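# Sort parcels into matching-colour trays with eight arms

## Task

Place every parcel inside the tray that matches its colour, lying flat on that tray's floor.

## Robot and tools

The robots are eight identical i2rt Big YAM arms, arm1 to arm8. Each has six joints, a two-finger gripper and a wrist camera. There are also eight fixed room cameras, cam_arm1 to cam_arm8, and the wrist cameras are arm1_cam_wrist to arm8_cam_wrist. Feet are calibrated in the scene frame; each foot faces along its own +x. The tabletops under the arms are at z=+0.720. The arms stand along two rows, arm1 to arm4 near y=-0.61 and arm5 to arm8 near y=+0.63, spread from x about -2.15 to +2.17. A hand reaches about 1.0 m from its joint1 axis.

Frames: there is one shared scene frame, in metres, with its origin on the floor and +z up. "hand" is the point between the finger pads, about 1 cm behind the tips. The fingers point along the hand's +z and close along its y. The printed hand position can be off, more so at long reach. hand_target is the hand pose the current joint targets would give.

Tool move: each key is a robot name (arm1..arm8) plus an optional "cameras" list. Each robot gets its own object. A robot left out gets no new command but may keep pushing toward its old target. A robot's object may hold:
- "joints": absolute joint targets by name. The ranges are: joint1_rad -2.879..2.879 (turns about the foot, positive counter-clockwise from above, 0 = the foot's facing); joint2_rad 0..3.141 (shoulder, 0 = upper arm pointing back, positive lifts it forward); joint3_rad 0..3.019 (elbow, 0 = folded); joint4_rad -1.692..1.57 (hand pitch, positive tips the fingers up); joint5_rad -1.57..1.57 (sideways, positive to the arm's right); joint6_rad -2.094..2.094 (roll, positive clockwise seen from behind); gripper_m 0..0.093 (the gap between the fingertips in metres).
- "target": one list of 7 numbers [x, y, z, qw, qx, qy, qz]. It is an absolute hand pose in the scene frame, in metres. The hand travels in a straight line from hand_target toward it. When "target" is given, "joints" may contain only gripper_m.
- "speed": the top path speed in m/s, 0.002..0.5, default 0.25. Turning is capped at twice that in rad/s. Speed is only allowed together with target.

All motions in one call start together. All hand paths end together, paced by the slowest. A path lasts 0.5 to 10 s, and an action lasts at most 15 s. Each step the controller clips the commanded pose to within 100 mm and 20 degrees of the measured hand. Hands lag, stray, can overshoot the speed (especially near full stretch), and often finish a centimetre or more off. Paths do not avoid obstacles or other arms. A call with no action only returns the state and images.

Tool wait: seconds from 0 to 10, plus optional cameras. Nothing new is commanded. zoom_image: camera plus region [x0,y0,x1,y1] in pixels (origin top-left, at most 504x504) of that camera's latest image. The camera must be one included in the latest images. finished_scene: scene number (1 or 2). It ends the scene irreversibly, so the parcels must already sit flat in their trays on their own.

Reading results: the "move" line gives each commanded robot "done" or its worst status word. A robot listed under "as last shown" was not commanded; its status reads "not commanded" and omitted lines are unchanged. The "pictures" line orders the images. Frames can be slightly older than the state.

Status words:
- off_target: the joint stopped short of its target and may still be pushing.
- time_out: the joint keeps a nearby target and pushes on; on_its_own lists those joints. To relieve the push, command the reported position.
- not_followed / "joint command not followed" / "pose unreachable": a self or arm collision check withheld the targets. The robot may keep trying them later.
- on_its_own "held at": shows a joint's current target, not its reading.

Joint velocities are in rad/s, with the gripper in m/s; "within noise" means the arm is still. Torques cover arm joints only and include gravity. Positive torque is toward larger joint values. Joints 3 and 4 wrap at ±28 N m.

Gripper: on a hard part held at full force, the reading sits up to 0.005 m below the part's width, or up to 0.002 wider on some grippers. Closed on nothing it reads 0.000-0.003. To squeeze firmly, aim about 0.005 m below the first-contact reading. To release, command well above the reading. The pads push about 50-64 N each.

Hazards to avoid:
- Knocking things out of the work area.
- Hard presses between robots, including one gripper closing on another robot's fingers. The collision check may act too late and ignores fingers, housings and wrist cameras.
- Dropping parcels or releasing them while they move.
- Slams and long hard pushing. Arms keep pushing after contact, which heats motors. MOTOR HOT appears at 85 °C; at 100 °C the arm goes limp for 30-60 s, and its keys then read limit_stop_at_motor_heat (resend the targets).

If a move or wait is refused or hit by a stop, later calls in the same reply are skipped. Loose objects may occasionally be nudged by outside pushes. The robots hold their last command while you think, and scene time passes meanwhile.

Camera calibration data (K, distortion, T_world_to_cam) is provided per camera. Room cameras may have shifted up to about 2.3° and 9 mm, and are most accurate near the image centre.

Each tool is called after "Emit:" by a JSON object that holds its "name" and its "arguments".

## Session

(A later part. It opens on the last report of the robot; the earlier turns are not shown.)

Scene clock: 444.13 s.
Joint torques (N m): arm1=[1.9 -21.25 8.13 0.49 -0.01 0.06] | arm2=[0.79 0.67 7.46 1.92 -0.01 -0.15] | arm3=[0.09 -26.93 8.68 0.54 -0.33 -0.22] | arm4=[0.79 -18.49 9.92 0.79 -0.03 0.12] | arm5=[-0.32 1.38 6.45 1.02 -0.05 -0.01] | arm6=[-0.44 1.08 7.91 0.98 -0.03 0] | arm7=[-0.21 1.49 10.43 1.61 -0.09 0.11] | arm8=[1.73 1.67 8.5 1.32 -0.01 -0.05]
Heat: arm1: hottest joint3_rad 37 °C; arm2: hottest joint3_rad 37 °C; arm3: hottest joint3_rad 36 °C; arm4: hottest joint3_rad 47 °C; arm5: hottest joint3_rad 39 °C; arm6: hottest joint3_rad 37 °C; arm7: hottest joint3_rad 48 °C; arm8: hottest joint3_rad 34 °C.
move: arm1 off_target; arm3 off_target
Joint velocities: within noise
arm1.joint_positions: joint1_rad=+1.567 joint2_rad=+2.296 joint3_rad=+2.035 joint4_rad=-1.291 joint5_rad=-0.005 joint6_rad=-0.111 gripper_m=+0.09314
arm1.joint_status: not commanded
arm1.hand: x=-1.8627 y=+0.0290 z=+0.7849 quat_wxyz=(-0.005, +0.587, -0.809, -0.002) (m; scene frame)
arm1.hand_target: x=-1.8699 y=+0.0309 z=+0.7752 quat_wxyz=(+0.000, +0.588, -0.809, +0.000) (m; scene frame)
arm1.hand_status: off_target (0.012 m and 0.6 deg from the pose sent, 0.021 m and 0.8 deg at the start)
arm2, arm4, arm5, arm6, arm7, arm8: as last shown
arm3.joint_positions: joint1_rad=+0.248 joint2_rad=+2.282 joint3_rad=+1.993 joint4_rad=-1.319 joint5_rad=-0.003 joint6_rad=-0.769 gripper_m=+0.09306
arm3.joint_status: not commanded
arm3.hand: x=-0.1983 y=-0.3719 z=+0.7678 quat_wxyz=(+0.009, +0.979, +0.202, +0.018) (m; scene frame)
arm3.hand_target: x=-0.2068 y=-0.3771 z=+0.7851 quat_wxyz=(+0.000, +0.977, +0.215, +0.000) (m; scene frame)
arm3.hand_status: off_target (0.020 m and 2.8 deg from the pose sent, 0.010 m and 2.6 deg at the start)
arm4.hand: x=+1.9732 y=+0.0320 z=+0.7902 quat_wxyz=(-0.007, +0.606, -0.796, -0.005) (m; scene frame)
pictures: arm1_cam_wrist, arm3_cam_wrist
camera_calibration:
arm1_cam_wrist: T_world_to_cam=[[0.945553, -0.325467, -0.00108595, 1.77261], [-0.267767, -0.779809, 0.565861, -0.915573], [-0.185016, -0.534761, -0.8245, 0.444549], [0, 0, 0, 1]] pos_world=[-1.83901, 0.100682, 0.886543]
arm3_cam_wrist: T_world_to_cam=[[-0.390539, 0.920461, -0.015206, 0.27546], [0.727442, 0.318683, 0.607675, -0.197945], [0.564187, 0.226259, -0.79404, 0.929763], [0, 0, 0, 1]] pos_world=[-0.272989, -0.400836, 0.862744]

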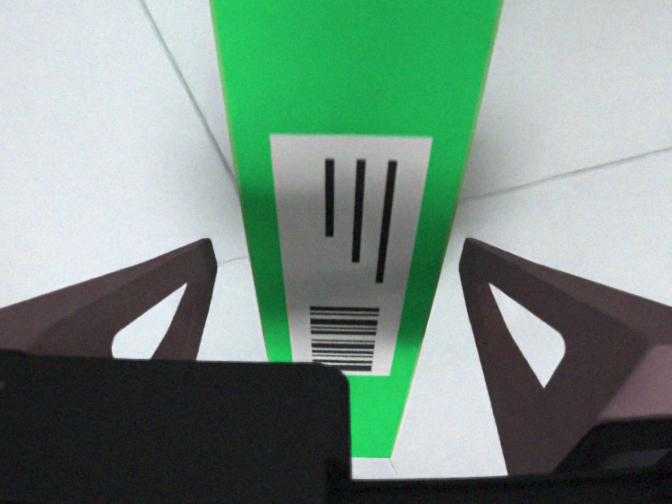

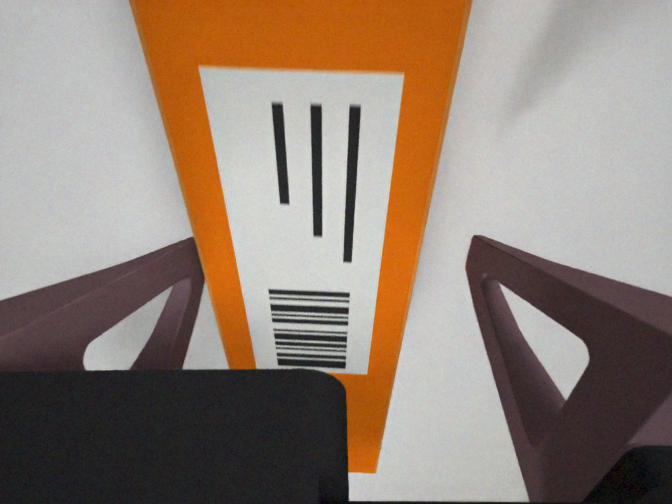

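Emit:
{"name": "move", "arguments": {"arm1": {"target":[-1.866,0.041,0.748,0,0.588,-0.809,0],"speed":0.08}, "arm4": {"target":[1.971,0.042,0.742,0,0.605,-0.796,0],"speed":0.08}, "arm3": {"target":[-0.222,-0.392,0.768,0,0.979,0.205,0],"speed":0.08}, "cameras": ["arm1_cam_wrist","arm3_cam_wrist","arm4_cam_wrist"]}}

Scene clock: 460.50 s.
Joint torques (N m): arm1=[1.67 -21.36 10.51 0.59 -0.02 0.05] | arm2=[0.85 0.67 7.46 1.94 -0.01 -0.15] | arm3=[0.03 -23.77 11.33 0.58 -0.3 0.11] | arm4=[0.91 -18.78 11.41 0.69 -0.03 0.12] | arm5=[-0.56 2.02 6.63 0.99 -0.08 -0.02] | arm6=[-0.44 1.08 7.94 1.01 -0.03 0] | arm7=[-0.44 1.55 10.43 1.62 -0.09 0.12] | arm8=[2.08 1.49 8.47 1.29 -0.01 -0.05]
Heat: arm1: hottest joint3_rad 38 °C; arm2: hottest joint3_rad 37 °C; arm3: hottest joint2_rad 35 °C; arm4: hottest joint3_rad 47 °C; arm5: hottest joint3_rad 38 °C; arm6: hottest joint3_rad 37 °C; arm7: hottest joint3_rad 48 °C; arm8: hottest joint3_rad 34 °C.
move: arm1 off_target; arm3 off_target; arm4 off_target
Joint velocities: within noise
arm1.joint_positions: joint1_rad=+1.567 joint2_rad=+2.347 joint3_rad=+2.035 joint4_rad=-1.273 joint5_rad=-0.005 joint6_rad=-0.110 gripper_m=+0.09314
arm1.joint_status: not commanded
arm1.hand: x=-1.8634 y=+0.0268 z=+0.7501 quat_wxyz=(+0.009, +0.587, -0.810, +0.007) (m; scene frame)
arm1.hand_target: x=-1.8662 y=+0.0406 z=+0.7483 quat_wxyz=(+0.000, +0.588, -0.809, +0.000) (m; scene frame)
arm1.hand_status: off_target (0.015 m and 1.3 deg from the pose sent, 0.039 m and 0.6 deg at the start)
arm2, arm5, arm6, arm7, arm8: as last shown
arm3.joint_positions: joint1_rad=+0.276 joint2_rad=+2.282 joint3_rad=+1.993 joint4_rad=-1.306 joint5_rad=-0.004 joint6_rad=-0.753 gripper_m=+0.09306
arm3.joint_status: not commanded
arm3.hand: x=-0.2077 y=-0.3889 z=+0.7674 quat_wxyz=(+0.006, +0.978, +0.208, +0.013) (m; scene frame)
arm3.hand_target: x=-0.2215 y=-0.3922 z=+0.7683 quat_wxyz=(+0.000, +0.979, +0.205, +0.000) (m; scene frame)
arm3.hand_status: off_target (0.015 m and 1.6 deg from the pose sent, 0.031 m and 2.4 deg at the start)
arm4.joint_positions: joint1_rad=+0.204 joint2_rad=+2.340 joint3_rad=+2.080 joint4_rad=-1.297 joint5_rad=+0.006 joint6_rad=-0.144 gripper_m=+0.09312
arm4.joint_status: not commanded
arm4.hand: x=+1.9740 y=+0.0344 z=+0.7551 quat_wxyz=(+0.000, +0.605, -0.796, +0.000) (m; scene frame)
arm4.hand_target: x=+1.9707 y=+0.0416 z=+0.7423 quat_wxyz=(+0.000, +0.605, -0.796, +0.000) (m; scene frame)
arm4.hand_status: off_target (0.015 m and 0.1 deg from the pose sent, 0.049 m and 1.0 deg at the start)
pictures: arm1_cam_wrist, arm3_cam_wrist, arm4_cam_wrist
camera_calibration:
arm1_cam_wrist: T_world_to_cam=[[0.945071, -0.326837, -0.00423919, 1.77409], [-0.260783, -0.761762, 0.593052, -0.905705], [-0.197061, -0.559371, -0.805153, 0.378406], [0, 0, 0, 1]] pos_world=[-1.83827, 0.101577, 0.849326]
arm3_cam_wrist: T_world_to_cam=[[-0.402259, 0.915497, -0.00721517, 0.276869], [0.730607, 0.32575, 0.600083, -0.176237], [0.551725, 0.236118, -0.799905, 0.944359], [0, 0, 0, 1]] pos_world=[-0.280893, -0.419044, 0.863152]
arm4_cam_wrist: T_world_to_cam=[[0.967145, -0.254005, 0.0105441, -1.91086], [-0.212632, -0.785489, 0.581201, 0.0126284], [-0.139346, -0.564348, -0.813692, 1.03381], [0, 0, 0, 1]] pos_world=[1.99483, 0.107977, 0.854009]

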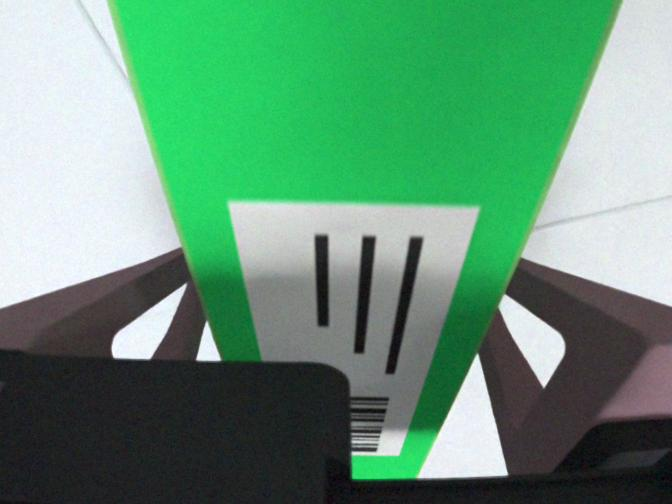

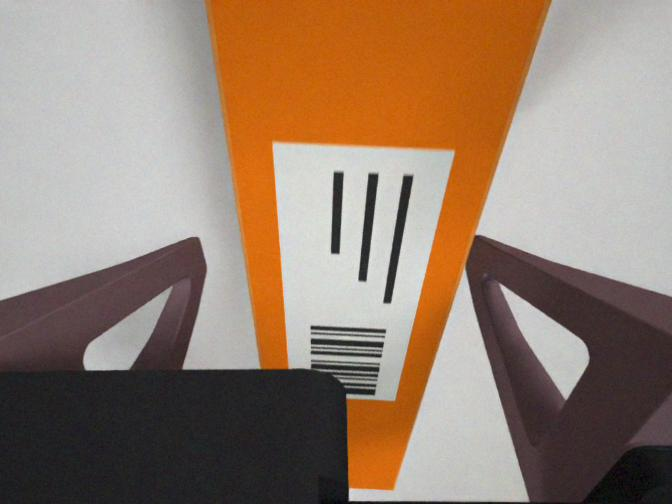

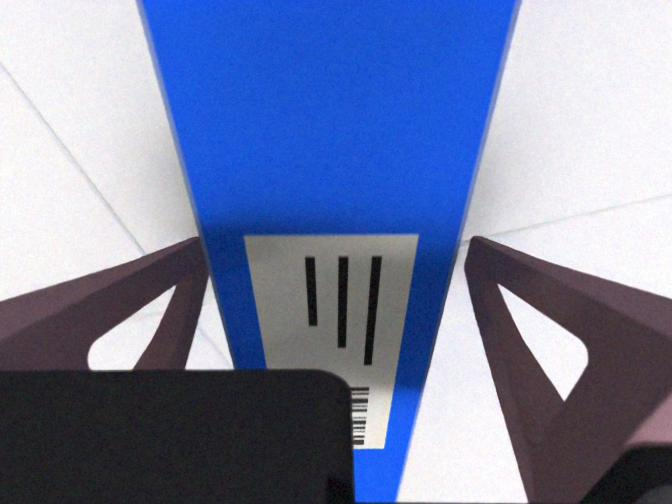

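Emit:
{"name": "move", "arguments": {"arm1": {"joints":{"gripper_m":0.045}}, "arm4": {"joints":{"gripper_m":0.045}}, "arm3": {"target":[-0.220,-0.390,0.748,0,0.979,0.205,0],"speed":0.08}, "cameras": ["arm3_cam_wrist"]}}

Emit:
{"name": "move", "arguments": {"arm3": {"joints":{"gripper_m":0.045}}, "cameras": ["arm3_cam_wrist"]}}

Scene clock: 465.87 s.
Joint torques (N m): arm1=[1.9 -20.78 10.51 0.68 -0.02 0.09] | arm2=[0.79 0.67 7.46 1.92 -0.01 -0.15] | arm3=[-0.21 -23.88 9.06 0.55 -0.3 0.1] | arm4=[0.91 -18.78 11.41 0.68 -0.04 0.11] | arm5=[-0.38 1.61 6.37 0.99 -0.04 0] | arm6=[-0.44 1.2 7.94 1.01 -0.03 0] | arm7=[-0.32 1.61 10.48 1.61 -0.09 0.12] | arm8=[1.96 1.32 8.47 1.32 0 -0.06]
Heat: arm1: hottest joint3_rad 39 °C; arm2: hottest joint3_rad 36 °C; arm3: hottest joint2_rad 35 °C; arm4: hottest joint3_rad 48 °C; arm5: hottest joint3_rad 38 °C; arm6: hottest joint3_rad 37 °C; arm7: hottest joint3_rad 48 °C; arm8: hottest joint3_rad 34 °C.
move: arm1 off_target; arm3 done; arm4 off_target
Joint velocities: within noise
arm1.joint_positions: joint1_rad=+1.567 joint2_rad=+2.347 joint3_rad=+2.035 joint4_rad=-1.273 joint5_rad=-0.005 joint6_rad=-0.110 gripper_m=+0.05916
arm1.joint_status: gripper_m off_target (ended at +0.05919, target +0.04500)
arm1.hand: x=-1.8635 y=+0.0269 z=+0.7501 quat_wxyz=(+0.009, +0.586, -0.810, +0.006) (m; scene frame)
arm1.hand_target: x=-1.8662 y=+0.0406 z=+0.7483 quat_wxyz=(+0.000, +0.588, -0.809, +0.000) (m; scene frame)
arm1.hand_status: not commanded
arm2.joint_positions: joint1_rad=-2.121 joint2_rad=+0.696 joint3_rad=+1.402 joint4_rad=-1.505 joint5_rad=+0.001 joint6_rad=+0.006 gripper_m=+0.09292
arm2.joint_status: not commanded
arm2.hand: x=-0.6322 y=-0.5408 z=+1.2943 quat_wxyz=(-0.370, +0.163, -0.912, -0.068) (m; scene frame)
arm2.hand_target: x=-0.6303 y=-0.5381 z=+1.2934 quat_wxyz=(-0.370, +0.170, -0.911, -0.068) (m; scene frame)
arm2.hand_status: not commanded
arm3.joint_positions: joint1_rad=+0.276 joint2_rad=+2.300 joint3_rad=+1.993 joint4_rad=-1.265 joint5_rad=-0.004 joint6_rad=-0.753 gripper_m=+0.09306
arm3.joint_status: not commanded
arm3.hand: x=-0.2151 y=-0.3862 z=+0.7551 quat_wxyz=(+0.000, +0.978, +0.208, +0.003) (m; scene frame)
arm3.hand_target: x=-0.2198 y=-0.3901 z=+0.7480 quat_wxyz=(+0.000, +0.979, +0.205, +0.000) (m; scene frame)
arm3.hand_status: done (0.009 m and 0.5 deg from the pose sent, 0.023 m and 1.6 deg at the start)
arm4.joint_positions: joint1_rad=+0.204 joint2_rad=+2.340 joint3_rad=+2.080 joint4_rad=-1.297 joint5_rad=+0.006 joint6_rad=-0.144 gripper_m=+0.05942
arm4.joint_status: gripper_m off_target (ended at +0.05945, target +0.04500)
arm4.hand: x=+1.9740 y=+0.0344 z=+0.7551 quat_wxyz=(+0.000, +0.605, -0.796, +0.000) (m; scene frame)
arm4.hand_target: x=+1.9707 y=+0.0416 z=+0.7423 quat_wxyz=(+0.000, +0.605, -0.796, +0.000) (m; scene frame)
arm4.hand_status: not commanded
arm5.joint_positions: joint1_rad=+1.558 joint2_rad=+0.699 joint3_rad=+1.396 joint4_rad=-1.490 joint5_rad=+0.000 joint6_rad=-0.003 gripper_m=+0.09288
arm5.joint_status: not commanded
arm5.hand: x=+2.0972 y=+0.4093 z=+1.2848 quat_wxyz=(+0.227, +0.738, +0.560, -0.300) (m; scene frame)
arm5.hand_target: x=+2.0979 y=+0.4107 z=+1.2848 quat_wxyz=(+0.226, +0.740, +0.560, -0.297) (m; scene frame)
arm5.hand_status: not commanded
arm6.joint_positions: joint1_rad=-1.150 joint2_rad=+0.703 joint3_rad=+1.397 joint4_rad=-1.493 joint5_rad=+0.001 joint6_rad=+0.001 gripper_m=+0.09289
arm6.joint_status: not commanded
arm6.hand: x=+0.8026 y=+0.3910 z=+1.3123 quat_wxyz=(-0.238, -0.717, -0.587, +0.291) (m; scene frame)
arm6.hand_target: x=+0.8037 y=+0.3933 z=+1.3133 quat_wxyz=(-0.240, -0.719, -0.585, +0.289) (m; scene frame)
arm6.hand_status: not commanded
arm7: as last shown
arm8.joint_positions: joint1_rad=+0.302 joint2_rad=+0.698 joint3_rad=+1.404 joint4_rad=-1.508 joint5_rad=-0.002 joint6_rad=+0.007 gripper_m=+0.09293
arm8.joint_status: not commanded
arm8.hand: x=-1.7321 y=+0.4296 z=+1.2548 quat_wxyz=(-0.224, -0.749, -0.546, +0.301) (m; scene frame)
arm8.hand_target: x=-1.7329 y=+0.4272 z=+1.2537 quat_wxyz=(-0.224, -0.748, -0.547, +0.302) (m; scene frame)
arm8.hand_status: not commanded
pictures: arm3_cam_wrist
camera_calibration:
arm3_cam_wrist: T_world_to_cam=[[-0.402021, 0.915595, 0.00809355, 0.259885], [0.74332, 0.321191, 0.586781, -0.153347], [0.534654, 0.241914, -0.809705, 0.94391], [0, 0, 0, 1]] pos_world=[-0.2862, -0.417041, 0.852166]

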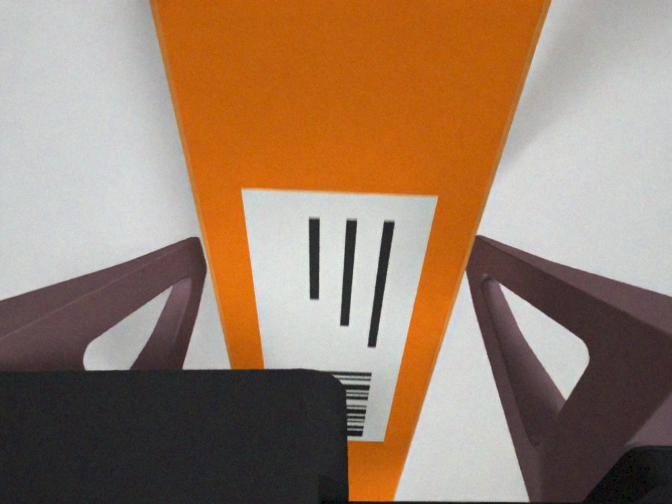

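Scene clock: 466.47 s.
Joint torques (N m): arm1=[2.08 -20.6 10.65 0.76 0.01 0.05] | arm2=[0.79 0.67 7.46 1.94 -0.01 -0.15] | arm3=[-0.21 -24.06 9.06 0.59 -0.29 0.09] | arm4=[0.91 -18.84 11.41 0.68 -0.04 0.11] | arm5=[-0.38 2.08 6.5 1.06 -0.04 -0.04] | arm6=[-0.5 1.08 7.92 1.01 -0.03 0] | arm7=[-0.32 1.55 10.45 1.61 -0.09 0.11] | arm8=[1.96 1.55 8.49 1.35 0 -0.03]
Heat: arm1: hottest joint3_rad 39 °C; arm2: hottest joint3_rad 36 °C; arm3: hottest joint2_rad 35 °C; arm4: hottest joint3_rad 48 °C; arm5: hottest joint3_rad 38 °C; arm6: hottest joint3_rad 37 °C; arm7: hottest joint3_rad 48 °C; arm8: hottest joint3_rad 34 °C.
move: arm3 off_target
Joint velocities: within noise
arm1, arm2, arm4, arm5, arm6, arm7, arm8: as last shown
arm3.joint_positions: joint1_rad=+0.276 joint2_rad=+2.300 joint3_rad=+1.993 joint4_rad=-1.265 joint5_rad=-0.004 joint6_rad=-0.753 gripper_m=+0.05872
arm3.joint_status: gripper_m off_target (ended at +0.05875, target +0.04500)
arm3.hand: x=-0.2151 y=-0.3862 z=+0.7551 quat_wxyz=(+0.000, +0.978, +0.208, +0.003) (m; scene frame)
arm3.hand_target: x=-0.2198 y=-0.3901 z=+0.7480 quat_wxyz=(+0.000, +0.979, +0.205, +0.000) (m; scene frame)
arm3.hand_status: not commanded
pictures: arm3_cam_wrist
camera_calibration:
arm3_cam_wrist: T_world_to_cam=[[-0.401706, 0.915733, 0.00806826, 0.260054], [0.743419, 0.320946, 0.586789, -0.153427], [0.534752, 0.241714, -0.8097, 0.94385], [0, 0, 0, 1]] pos_world=[-0.2862, -0.417041, 0.852166]

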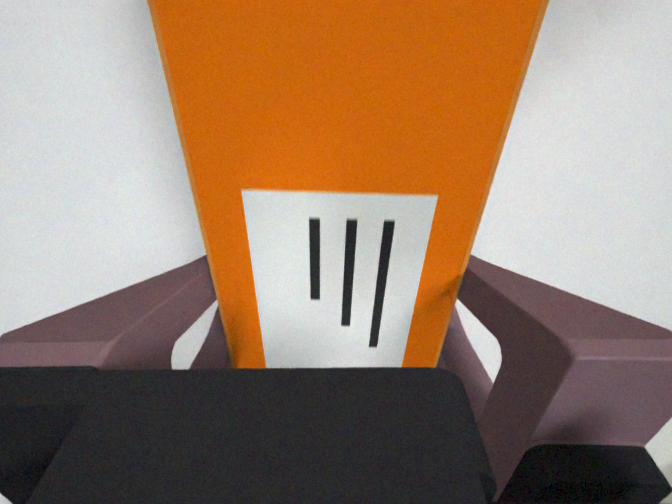

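Emit:
{"name": "move", "arguments": {"arm1": {"target":[-1.870,0.0,0.91,0,0.588,-0.809,0],"speed":0.2}, "arm4": {"target":[1.966,0.005,0.91,0,0.605,-0.796,0],"speed":0.2}, "arm3": {"target":[-0.19,-0.39,0.91,0,0.979,0.205,0],"speed":0.2}, "cameras": []}}

Emit:
{"name": "move", "arguments": {"arm1": {"joints":{"joint2_rad":1.25,"joint3_rad":1.35,"joint4_rad":-1.66,"joint5_rad":0}}, "arm4": {"joints":{"joint2_rad":1.25,"joint3_rad":1.35,"joint4_rad":-1.66,"joint5_rad":0}}, "arm3": {"joints":{"joint2_rad":1.25,"joint3_rad":1.35,"joint4_rad":-1.66,"joint5_rad":0}}, "cameras": ["arm1_cam_wrist","arm3_cam_wrist","arm4_cam_wrist"]}}

Emit:
{"name": "move", "arguments": {"arm1": {"joints":{"joint1_rad":-1.545,"joint6_rad":-0.037}}, "arm4": {"joints":{"joint1_rad":-1.881,"joint6_rad":0.02}}, "arm3": {"joints":{"joint1_rad":2.14,"joint6_rad":-0.171}}, "cameras": ["cam_arm1","cam_arm3","cam_arm4"]}}

Scene clock: 478.90 s.
Joint torques (N m): arm1=[0.44 -20.48 12.48 -0.29 0.01 -0.05] | arm2=[0.79 0.73 7.46 1.94 -0.01 -0.15] | arm3=[-1.55 -25.82 14.08 -0.28 -0.23 -0.09] | arm4=[-0.21 -19.66 14.61 -0.31 -0.03 0] | arm5=[-0.73 1.96 6.56 0.98 -0.06 -0.02] | arm6=[-0.56 1.08 7.94 1.02 -0.03 0] | arm7=[-0.32 1.55 10.44 1.59 -0.09 0.12] | arm8=[1.79 1.67 8.47 1.36 0 -0.06]
Heat: arm1: hottest joint3_rad 40 °C; arm2: hottest joint3_rad 36 °C; arm3: hottest joint2_rad 36 °C; arm4: hottest joint3_rad 49 °C; arm5: hottest joint3_rad 38 °C; arm6: hottest joint3_rad 37 °C; arm7: hottest joint3_rad 48 °C; arm8: hottest joint3_rad 34 °C.
move: arm1 off_target; arm3 off_target; arm4 off_target
Joint velocities: within noise
arm1.joint_positions: joint1_rad=+1.567 joint2_rad=+2.136 joint3_rad=+2.039 joint4_rad=-1.502 joint5_rad=-0.005 joint6_rad=-0.116 gripper_m=+0.05917
arm1.joint_status: not commanded
arm1.hand: x=-1.8807 y=-0.0083 z=+0.8916 quat_wxyz=(+0.016, +0.589, -0.808, +0.010) (m; scene frame)
arm1.hand_target: x=-1.8703 y=-0.0008 z=+0.9101 quat_wxyz=(-0.001, +0.588, -0.809, +0.000) (m; scene frame)
arm1.hand_status: off_target (0.023 m and 2.1 deg from the pose sent, 0.162 m and 1.3 deg at the start)
arm2, arm5, arm6, arm7, arm8: as last shown
arm3.joint_positions: joint1_rad=+0.276 joint2_rad=+2.148 joint3_rad=+2.037 joint4_rad=-1.526 joint5_rad=-0.005 joint6_rad=-0.753 gripper_m=+0.05872
arm3.joint_status: not commanded
arm3.hand: x=-0.1782 y=-0.4001 z=+0.8726 quat_wxyz=(+0.017, +0.978, +0.207, +0.030) (m; scene frame)
arm3.hand_target: x=-0.1881 y=-0.3906 z=+0.9099 quat_wxyz=(+0.000, +0.979, +0.205, +0.000) (m; scene frame)
arm3.hand_status: off_target (0.041 m and 4.0 deg from the pose sent, 0.157 m and 0.5 deg at the start)
arm4.joint_positions: joint1_rad=+0.204 joint2_rad=+2.159 joint3_rad=+2.109 joint4_rad=-1.553 joint5_rad=+0.006 joint6_rad=-0.144 gripper_m=+0.05942
arm4.joint_status: not commanded
arm4.hand: x=+1.9577 y=-0.0048 z=+0.8875 quat_wxyz=(+0.020, +0.605, -0.796, +0.011) (m; scene frame)
arm4.hand_target: x=+1.9654 y=+0.0040 z=+0.9100 quat_wxyz=(+0.000, +0.605, -0.796, +0.000) (m; scene frame)
arm4.hand_status: off_target (0.026 m and 2.6 deg from the pose sent, 0.158 m and 0.1 deg at the start)
pictures: none
No camera images: "cameras" was empty.

Scene clock: 480.53 s.
Joint torques (N m): arm1=[0.21 -7.47 8.13 0.03 0.16 -0.06] | arm2=[0.85 0.73 7.46 1.92 -0.01 -0.15] | arm3=[-1.49 -10.17 9.5 -0.06 -0.02 -0.09] | arm4=[-0.38 -7.59 9.77 0.02 -0.17 0] | arm5=[-0.62 1.08 6.57 1.06 -0.06 -0.01] | arm6=[-0.44 1.2 7.92 0.99 -0.03 0] | arm7=[-0.32 1.67 10.44 1.61 -0.09 0.12] | arm8=[2.08 1.67 8.49 1.33 0 -0.03]
Heat: arm1: hottest joint3_rad 40 °C; arm2: hottest joint3_rad 36 °C; arm3: hottest joint2_rad 36 °C; arm4: hottest joint3_rad 49 °C; arm5: hottest joint3_rad 38 °C; arm6: hottest joint3_rad 37 °C; arm7: hottest joint3_rad 48 °C; arm8: hottest joint3_rad 34 °C.
move: arm1 done; arm3 done; arm4 done
Joint velocities: within noise
arm1.joint_positions: joint1_rad=+1.567 joint2_rad=+1.246 joint3_rad=+1.358 joint4_rad=-1.654 joint5_rad=-0.003 joint6_rad=-0.116 gripper_m=+0.05917
arm1.joint_status: all done
arm1.hand: x=-2.0064 y=-0.2824 z=+1.0711 quat_wxyz=(-0.010, +0.589, -0.808, -0.003) (m; scene frame)
arm1.hand_target: x=-2.0039 y=-0.2867 z=+1.0668 quat_wxyz=(-0.003, +0.588, -0.809, +0.003) (m; scene frame)
arm1.hand_status: not commanded
arm2, arm5, arm6, arm7, arm8: as last shown
arm3.joint_positions: joint1_rad=+0.276 joint2_rad=+1.251 joint3_rad=+1.346 joint4_rad=-1.654 joint5_rad=-0.004 joint6_rad=-0.753 gripper_m=+0.05872
arm3.joint_status: all done
arm3.hand: x=+0.1026 y=-0.4988 z=+1.0519 quat_wxyz=(-0.003, +0.978, +0.208, -0.002) (m; scene frame)
arm3.hand_target: x=+0.1047 y=-0.4953 z=+1.0540 quat_wxyz=(-0.005, +0.979, +0.205, -0.001) (m; scene frame)
arm3.hand_status: not commanded
arm4.joint_positions: joint1_rad=+0.204 joint2_rad=+1.254 joint3_rad=+1.356 joint4_rad=-1.655 joint5_rad=+0.002 joint6_rad=-0.144 gripper_m=+0.05942
arm4.joint_status: all done
arm4.hand: x=+1.8342 y=-0.2862 z=+1.0533 quat_wxyz=(-0.001, +0.605, -0.796, -0.003) (m; scene frame)
arm4.hand_target: x=+1.8341 y=-0.2896 z=+1.0524 quat_wxyz=(+0.003, +0.605, -0.796, -0.002) (m; scene frame)
arm4.hand_status: not commanded
pictures: arm1_cam_wrist, arm3_cam_wrist, arm4_cam_wrist
camera_calibration:
arm1_cam_wrist: T_world_to_cam=[[0.947053, -0.321071, 0.00189287, 1.80849], [-0.267535, -0.785852, 0.55755, -1.35116], [-0.177526, -0.528536, -0.830141, 0.510311], [0, 0, 0, 1]] pos_world=[-1.98363, -0.211442, 1.17355]
arm3_cam_wrist: T_world_to_cam=[[-0.401625, 0.915643, 0.0172068, 0.478678], [0.750464, 0.318288, 0.579221, -0.521689], [0.524883, 0.245543, -0.814989, 1.04988], [0, 0, 0, 1]] pos_world=[0.0326959, -0.530039, 1.14957]
arm4_cam_wrist: T_world_to_cam=[[0.96708, -0.25435, 0.00789463, -1.85759], [-0.212133, -0.788656, 0.57708, -0.439738], [-0.140554, -0.559757, -0.816649, 1.08269], [0, 0, 0, 1]] pos_world=[1.85533, -0.213232, 1.15261]

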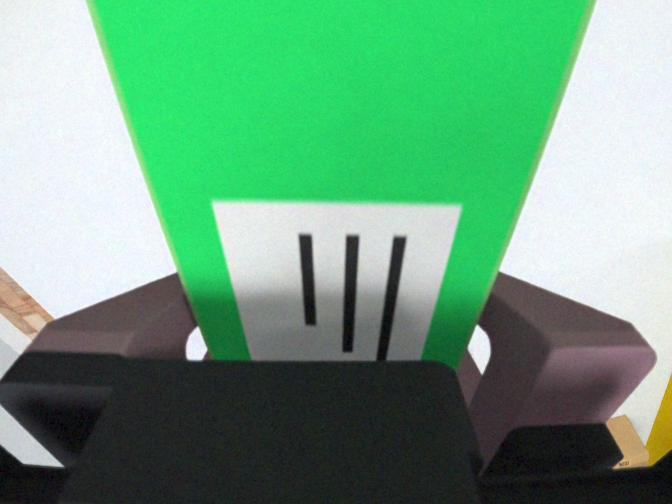

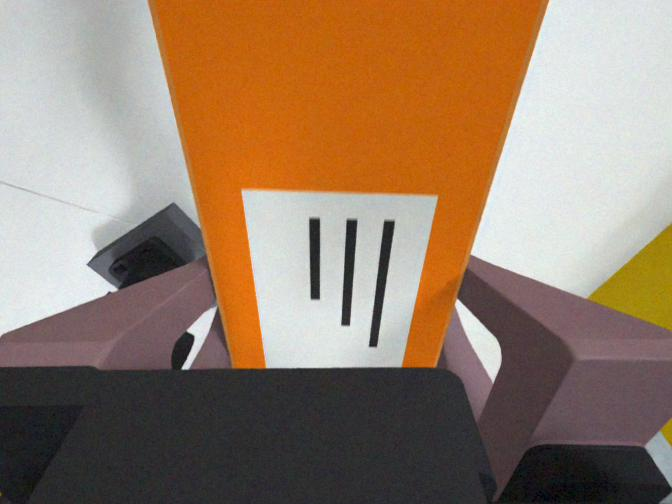

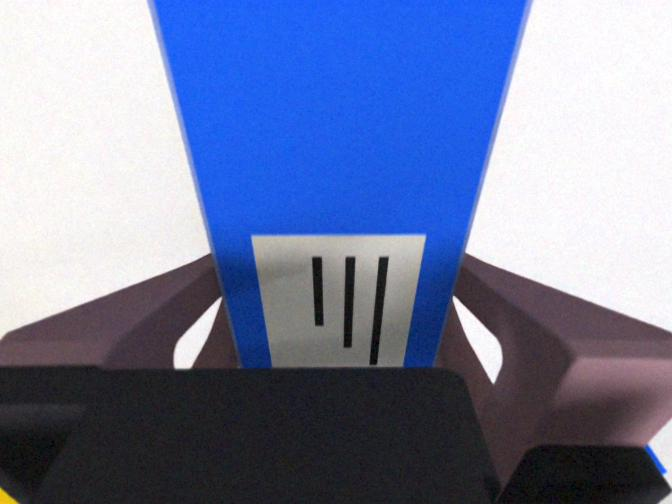

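Scene clock: 483.00 s.
Joint torques (N m): arm1=[0.97 -7.71 8.03 0.09 0.08 0.06] | arm2=[0.85 0.73 7.46 1.92 -0.01 -0.15] | arm3=[0.56 -10.99 9.52 -0.09 -0.05 0.13] | arm4=[-1.14 -7.41 9.8 0.05 -0.07 0.11] | arm5=[-0.91 1.85 6.48 0.96 -0.03 -0.03] | arm6=[-0.44 1.14 7.94 1.01 -0.03 0] | arm7=[-0.5 1.38 10.45 1.57 -0.1 0.12] | arm8=[2.08 1.38 8.51 1.37 -0.01 -0.04]
Heat: arm1: hottest joint3_rad 40 °C; arm2: hottest joint3_rad 36 °C; arm3: hottest joint2_rad 36 °C; arm4: hottest joint3_rad 48 °C; arm5: hottest joint3_rad 38 °C; arm6: hottest joint3_rad 37 °C; arm7: hottest joint3_rad 48 °C; arm8: hottest joint3_rad 34 °C.
move: arm1 done; arm3 done; arm4 done
Joint velocities: within noise
arm1.joint_positions: joint1_rad=-1.534 joint2_rad=+1.256 joint3_rad=+1.358 joint4_rad=-1.654 joint5_rad=-0.001 joint6_rad=-0.044 gripper_m=+0.05918
arm1.joint_status: all done
arm1.hand: x=-2.2864 y=-0.9306 z=+1.0736 quat_wxyz=(-0.011, -0.818, -0.576, +0.010) (m; scene frame)
arm1.hand_target: x=-2.2882 y=-0.9250 z=+1.0723 quat_wxyz=(-0.008, -0.822, -0.569, +0.006) (m; scene frame)
arm1.hand_status: not commanded
arm2, arm5, arm6, arm8: as last shown
arm3.joint_positions: joint1_rad=+2.127 joint2_rad=+1.256 joint3_rad=+1.346 joint4_rad=-1.654 joint5_rad=-0.002 joint6_rad=-0.187 gripper_m=+0.05880
arm3.joint_status: all done
arm3.hand: x=+0.4146 y=-0.9642 z=+1.0493 quat_wxyz=(+0.003, +0.659, +0.753, +0.002) (m; scene frame)
arm3.hand_target: x=+0.4188 y=-0.9627 z=+1.0531 quat_wxyz=(+0.004, +0.660, +0.751, +0.000) (m; scene frame)
arm3.hand_status: not commanded
arm4.joint_positions: joint1_rad=-1.871 joint2_rad=+1.254 joint3_rad=+1.356 joint4_rad=-1.654 joint5_rad=+0.000 joint6_rad=+0.013 gripper_m=+0.05942
arm4.joint_status: all done
arm4.hand: x=+1.9048 y=-0.8893 z=+1.0584 quat_wxyz=(-0.005, -0.449, -0.893, +0.011) (m; scene frame)
arm4.hand_target: x=+1.9001 y=-0.8889 z=+1.0576 quat_wxyz=(-0.002, -0.457, -0.889, +0.010) (m; scene frame)
arm4.hand_status: not commanded
arm7.joint_positions: joint1_rad=-0.316 joint2_rad=+0.535 joint3_rad=+1.368 joint4_rad=-1.177 joint5_rad=-0.073 joint6_rad=-0.126 gripper_m=+0.09396
arm7.joint_status: not commanded
arm7.hand: x=-0.2873 y=+0.4416 z=+1.3804 quat_wxyz=(-0.508, -0.311, -0.757, +0.270) (m; scene frame)
arm7.hand_target: x=-0.2897 y=+0.4449 z=+1.3917 quat_wxyz=(-0.517, -0.307, -0.750, +0.275) (m; scene frame)
arm7.hand_status: not commanded
pictures: cam_arm1, cam_arm3, cam_arm4

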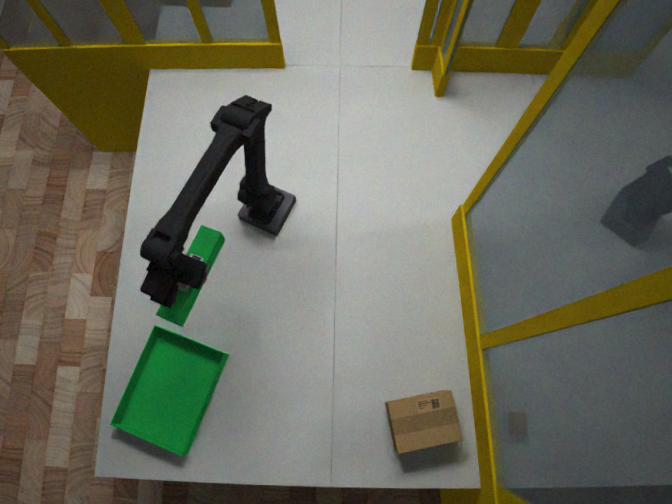

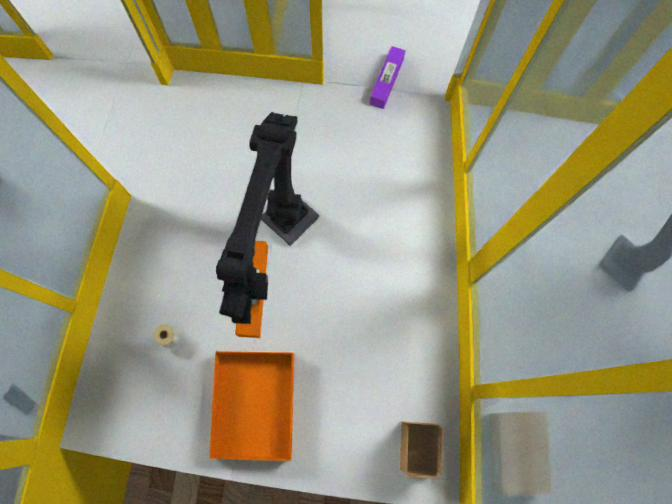

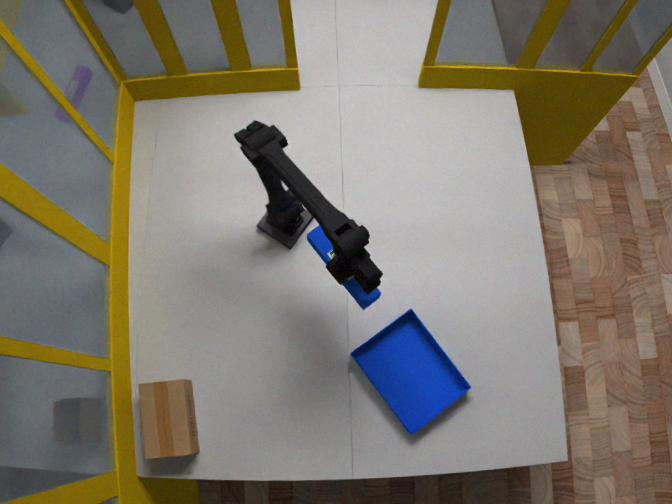

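Emit:
{"name": "move", "arguments": {"arm1": {"target":[-2.418,-1.242,0.87,0,-0.822,-0.569,0],"speed":0.25}, "arm4": {"target":[2.120,-1.193,0.87,0,-0.459,-0.888,0],"speed":0.25}, "arm3": {"target":[0.407,-1.300,0.88,0,0.660,0.751,0],"speed":0.25}, "cameras": ["cam_arm1","cam_arm3","cam_arm4","arm1_cam_wrist","arm3_cam_wrist","arm4_cam_wrist"]}}

Scene clock: 496.97 s.
Joint torques (N m): arm1=[0.85 -19.25 12.52 -0.23 0.19 0.09] | arm2=[0.85 0.73 7.46 1.92 -0.01 -0.15] | arm3=[0.62 -24.06 14.38 -0.36 0.02 0.12] | arm4=[-1.79 -18.67 15.01 -0.24 -0.15 0.08] | arm5=[-0.67 1.67 6.5 1.17 -0.1 -0.02] | arm6=[-0.44 1.03 7.92 0.99 -0.03 0] | arm7=[-0.32 1.38 10.4 1.63 -0.09 0.12] | arm8=[1.9 1.44 8.55 1.36 -0.01 -0.04]
Heat: arm1: hottest joint3_rad 39 °C; arm2: hottest joint3_rad 36 °C; arm3: hottest joint2_rad 35 °C; arm4: hottest joint3_rad 48 °C; arm5: hottest joint3_rad 38 °C; arm6: hottest joint3_rad 37 °C; arm7: hottest joint3_rad 48 °C; arm8: hottest joint3_rad 34 °C.
move: arm1 off_target; arm3 off_target; arm4 off_target
Joint velocities: within noise
arm1.joint_positions: joint1_rad=-1.534 joint2_rad=+2.226 joint3_rad=+2.090 joint4_rad=-1.463 joint5_rad=+0.004 joint6_rad=-0.042 gripper_m=+0.05918
arm1.joint_status: not commanded
arm1.hand: x=-2.4089 y=-1.2325 z=+0.8632 quat_wxyz=(+0.004, -0.818, -0.575, -0.009) (m; scene frame)
arm1.hand_target: x=-2.4177 y=-1.2415 z=+0.8702 quat_wxyz=(+0.000, -0.822, -0.569, +0.001) (m; scene frame)
arm1.hand_status: off_target (0.015 m and 1.4 deg from the pose sent, 0.395 m and 1.9 deg at the start)
arm2, arm5, arm6, arm7, arm8: as last shown
arm3.joint_positions: joint1_rad=+2.130 joint2_rad=+2.209 joint3_rad=+2.116 joint4_rad=-1.514 joint5_rad=+0.001 joint6_rad=-0.183 gripper_m=+0.05880
arm3.joint_status: not commanded
arm3.hand: x=+0.3998 y=-1.2850 z=+0.8609 quat_wxyz=(-0.011, +0.659, +0.752, +0.018) (m; scene frame)
arm3.hand_target: x=+0.4070 y=-1.2988 z=+0.8801 quat_wxyz=(+0.001, +0.660, +0.751, +0.000) (m; scene frame)
arm3.hand_status: off_target (0.025 m and 2.4 deg from the pose sent, 0.376 m and 0.5 deg at the start)
arm4.joint_positions: joint1_rad=-1.875 joint2_rad=+2.344 joint3_rad=+2.365 joint4_rad=-1.605 joint5_rad=-0.013 joint6_rad=+0.013 gripper_m=+0.05942
arm4.joint_status: not commanded
arm4.hand: x=+2.1213 y=-1.1781 z=+0.8701 quat_wxyz=(+0.006, -0.451, -0.893, -0.002) (m; scene frame)
arm4.hand_target: x=+2.1194 y=-1.1923 z=+0.8699 quat_wxyz=(-0.001, -0.459, -0.888, +0.000) (m; scene frame)
arm4.hand_status: off_target (0.015 m and 1.3 deg from the pose sent, 0.417 m and 1.9 deg at the start)
pictures: arm1_cam_wrist, arm3_cam_wrist, arm4_cam_wrist, cam_arm1, cam_arm3, cam_arm4
camera_calibration:
arm1_cam_wrist: T_world_to_cam=[[-0.935334, 0.353675, -0.00800761, -1.80927], [0.281003, 0.756516, 0.590526, 1.10429], [0.214912, 0.550089, -0.806979, 2.0188], [0, 0, 0, 1]] pos_world=[-2.43645, -1.30604, 0.962525]
arm3_cam_wrist: T_world_to_cam=[[-0.991871, -0.127225, -0.00249159, 0.234104], [-0.10195, 0.782798, 0.613868, 0.524071], [-0.0761489, 0.609132, -0.789405, 1.61675], [0, 0, 0, 1]] pos_world=[0.408744, -1.36527, 0.955142]
arm4_cam_wrist: T_world_to_cam=[[-0.796382, -0.60463, 0.0140871, 0.962171], [-0.480886, 0.647175, 0.591534, 1.27253], [-0.366776, 0.464313, -0.806157, 2.15132], [0, 0, 0, 1]] pos_world=[2.16725, -1.24068, 0.968006]

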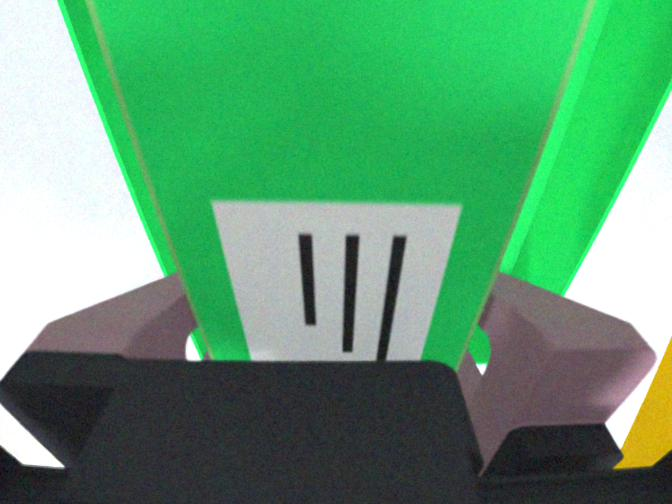

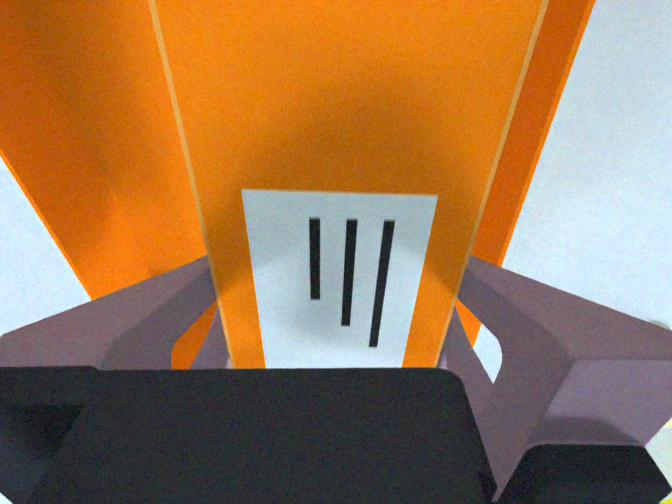

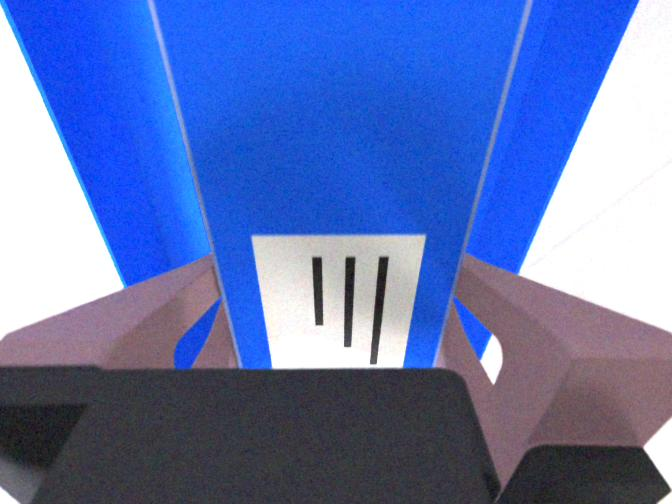

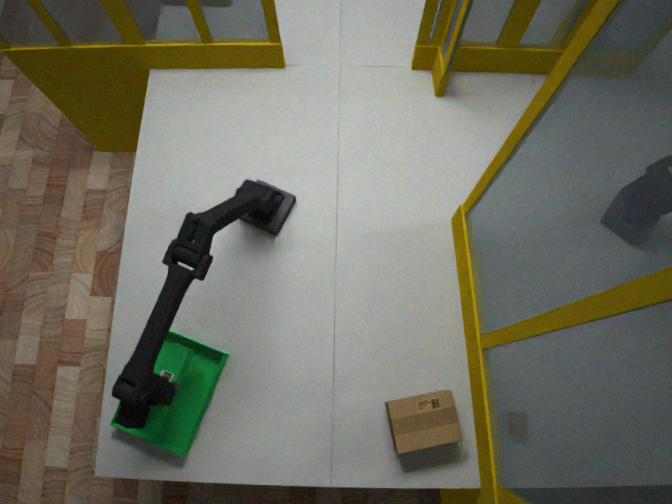

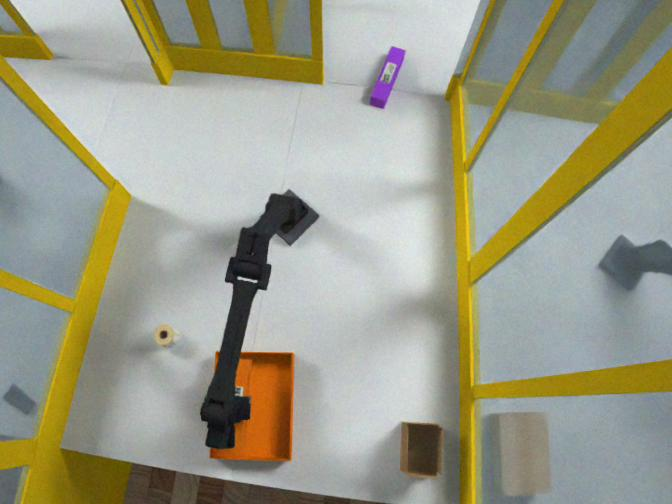

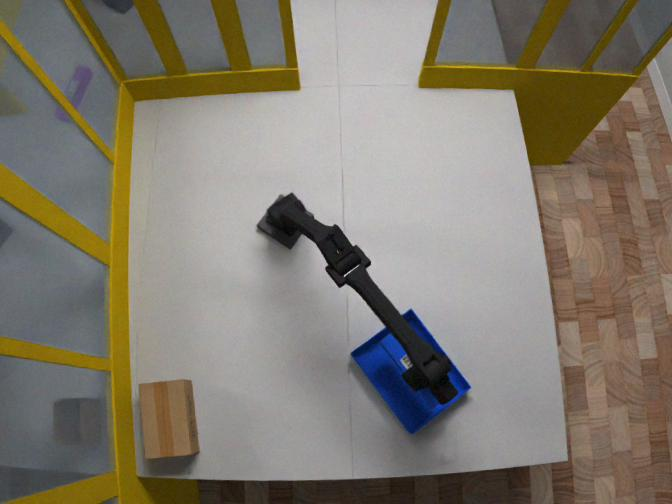

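Emit:
{"name": "move", "arguments": {"arm1": {"target":[-2.432,-1.238,0.80,0,-0.822,-0.569,0],"speed":0.15}, "arm4": {"target":[2.124,-1.191,0.80,0,-0.459,-0.888,0],"speed":0.15}, "arm3": {"target":[0.422,-1.298,0.81,0,0.660,0.751,0],"speed":0.15}, "cameras": ["cam_arm1","cam_arm3","cam_arm4","arm1_cam_wrist","arm3_cam_wrist","arm4_cam_wrist"]}}

Emit:
{"name": "zoom_image", "arguments": {"camera": "cam_arm1", "region": [90, 310, 250, 470]}}

Emit:
{"name": "zoom_image", "arguments": {"camera": "cam_arm3", "region": [180, 330, 320, 470]}}

Emit:
{"name": "zoom_image", "arguments": {"camera": "cam_arm4", "region": [335, 300, 485, 450]}}

Scene clock: 515.30 s.
Joint torques (N m): arm1=[1.08 -20.42 8.36 0.77 0.18 -0.07] | arm2=[0.79 0.73 7.46 1.94 -0.01 -0.15] | arm3=[0.56 -25.11 9.42 0.57 0.02 0.14] | arm4=[-1.08 -19.55 10.37 0.75 -0.15 0.12] | arm5=[-0.85 1.9 6.5 1.13 -0.06 -0.06] | arm6=[-0.5 1.08 7.92 1.01 -0.03 -0.01] | arm7=[-0.32 1.67 10.48 1.58 -0.1 0.13] | arm8=[1.73 1.55 8.51 1.35 0.01 -0.04]
Heat: arm1: hottest joint3_rad 41 °C; arm2: hottest joint3_rad 36 °C; arm3: hottest joint3_rad 35 °C; arm4: hottest joint3_rad 51 °C; arm5: hottest joint3_rad 38 °C; arm6: hottest joint3_rad 37 °C; arm7: hottest joint3_rad 48 °C; arm8: hottest joint3_rad 34 °C.
move: arm1 off_target; arm3 off_target; arm4 off_target
Joint velocities: within noise
arm1.joint_positions: joint1_rad=-1.553 joint2_rad=+2.281 joint3_rad=+2.044 joint4_rad=-1.341 joint5_rad=+0.004 joint6_rad=-0.048 gripper_m=+0.05918
arm1.joint_status: not commanded
arm1.hand: x=-2.4248 y=-1.2389 z=+0.8090 quat_wxyz=(-0.001, -0.822, -0.570, +0.000) (m; scene frame)
arm1.hand_target: x=-2.4319 y=-1.2377 z=+0.8000 quat_wxyz=(+0.000, -0.822, -0.569, +0.000) (m; scene frame)
arm1.hand_status: off_target (0.012 m and 0.2 deg from the pose sent, 0.067 m and 1.4 deg at the start)
arm2, arm5, arm6, arm7, arm8: as last shown
arm3.joint_positions: joint1_rad=+2.151 joint2_rad=+2.242 joint3_rad=+2.032 joint4_rad=-1.376 joint5_rad=+0.001 joint6_rad=-0.162 gripper_m=+0.05880
arm3.joint_status: not commanded
arm3.hand: x=+0.4139 y=-1.2920 z=+0.8070 quat_wxyz=(-0.005, +0.659, +0.752, +0.010) (m; scene frame)
arm3.hand_target: x=+0.4220 y=-1.2979 z=+0.8101 quat_wxyz=(+0.000, +0.660, +0.751, +0.000) (m; scene frame)
arm3.hand_status: off_target (0.011 m and 1.3 deg from the pose sent, 0.057 m and 2.4 deg at the start)
arm4.joint_positions: joint1_rad=-1.875 joint2_rad=+2.370 joint3_rad=+2.273 joint4_rad=-1.462 joint5_rad=-0.013 joint6_rad=+0.016 gripper_m=+0.05942
arm4.joint_status: not commanded
arm4.hand: x=+2.1267 y=-1.1866 z=+0.8170 quat_wxyz=(-0.005, -0.452, -0.892, +0.004) (m; scene frame)
arm4.hand_target: x=+2.1238 y=-1.1906 z=+0.8001 quat_wxyz=(+0.000, -0.459, -0.888, +0.000) (m; scene frame)
arm4.hand_status: off_target (0.018 m and 1.1 deg from the pose sent, 0.071 m and 1.3 deg at the start)
pictures: arm1_cam_wrist, arm3_cam_wrist, arm4_cam_wrist, cam_arm1, cam_arm3, cam_arm4
camera_calibration:
arm1_cam_wrist: T_world_to_cam=[[-0.930919, 0.365154, -0.00723766, -1.79797], [0.29518, 0.763903, 0.573865, 1.20265], [0.215078, 0.532086, -0.818918, 1.9698], [0, 0, 0, 1]] pos_world=[-2.45243, -1.31027, 0.909935]
arm3_cam_wrist: T_world_to_cam=[[-0.991878, -0.127175, 0.00206666, 0.243365], [-0.100658, 0.794794, 0.598474, 0.591405], [-0.0777533, 0.593405, -0.80114, 1.56939], [0, 0, 0, 1]] pos_world=[0.422943, -1.37038, 0.902855]
arm4_cam_wrist: T_world_to_cam=[[-0.798422, -0.601932, 0.0141582, 0.969537], [-0.487562, 0.660157, 0.571381, 1.35822], [-0.353279, 0.4493, -0.820563, 2.07968], [0, 0, 0, 1]] pos_world=[2.17102, -1.24744, 0.916716]

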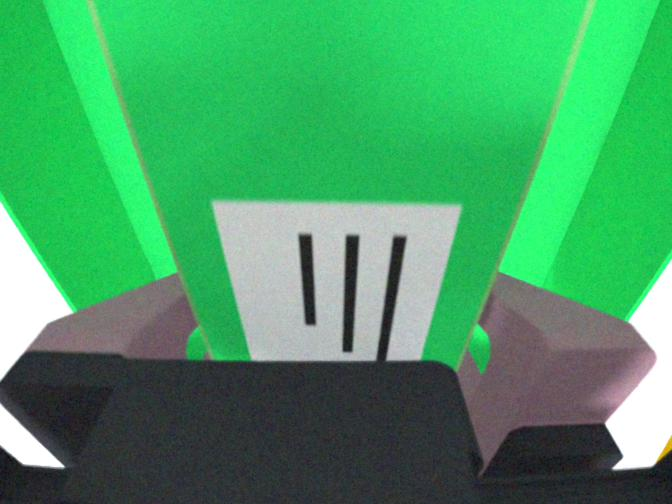

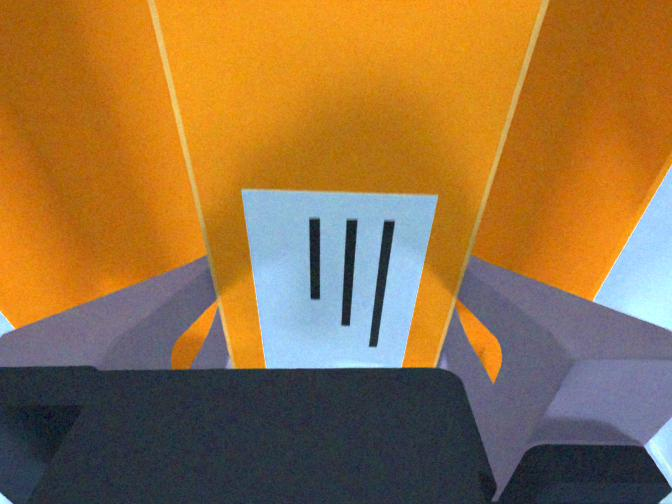

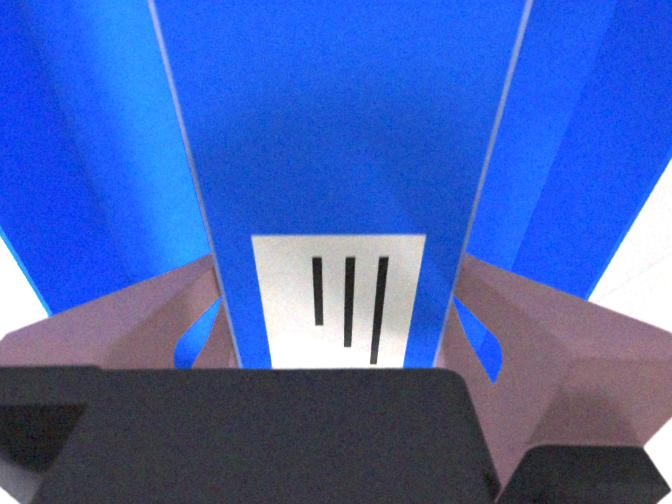

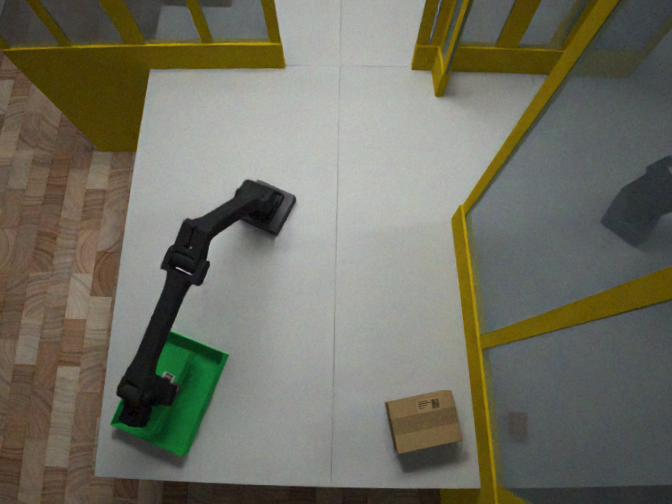

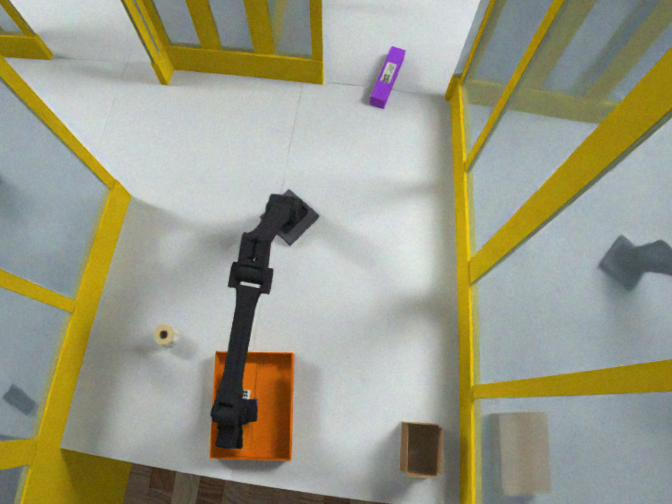

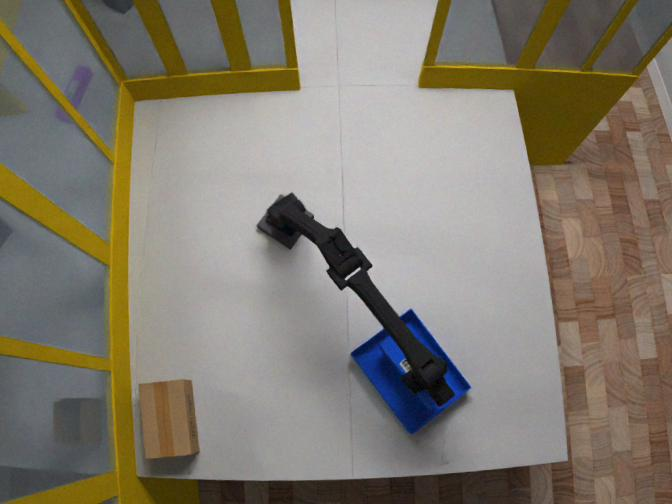

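Scaled by 3.150.

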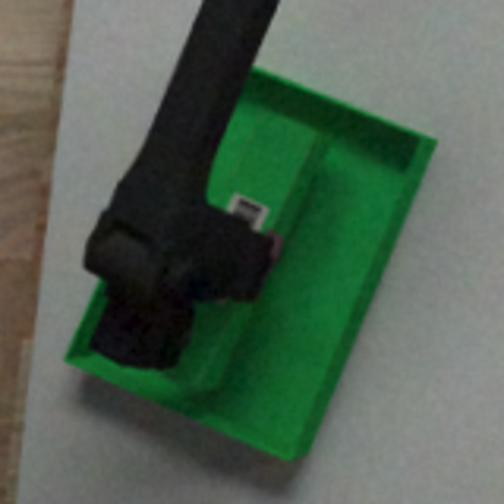

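Scaled by 3.600.

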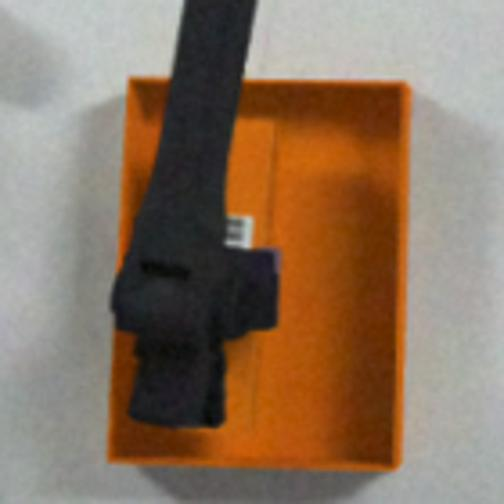

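Scaled by 3.360.

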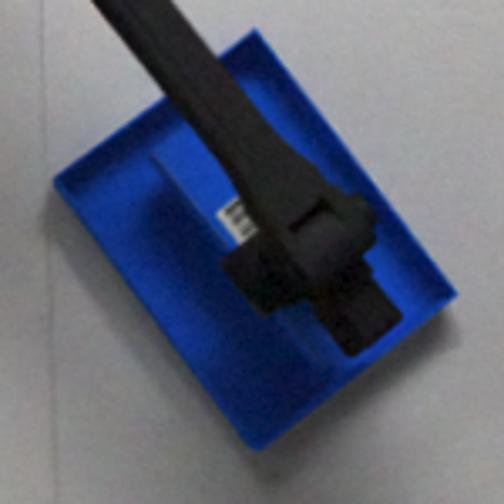

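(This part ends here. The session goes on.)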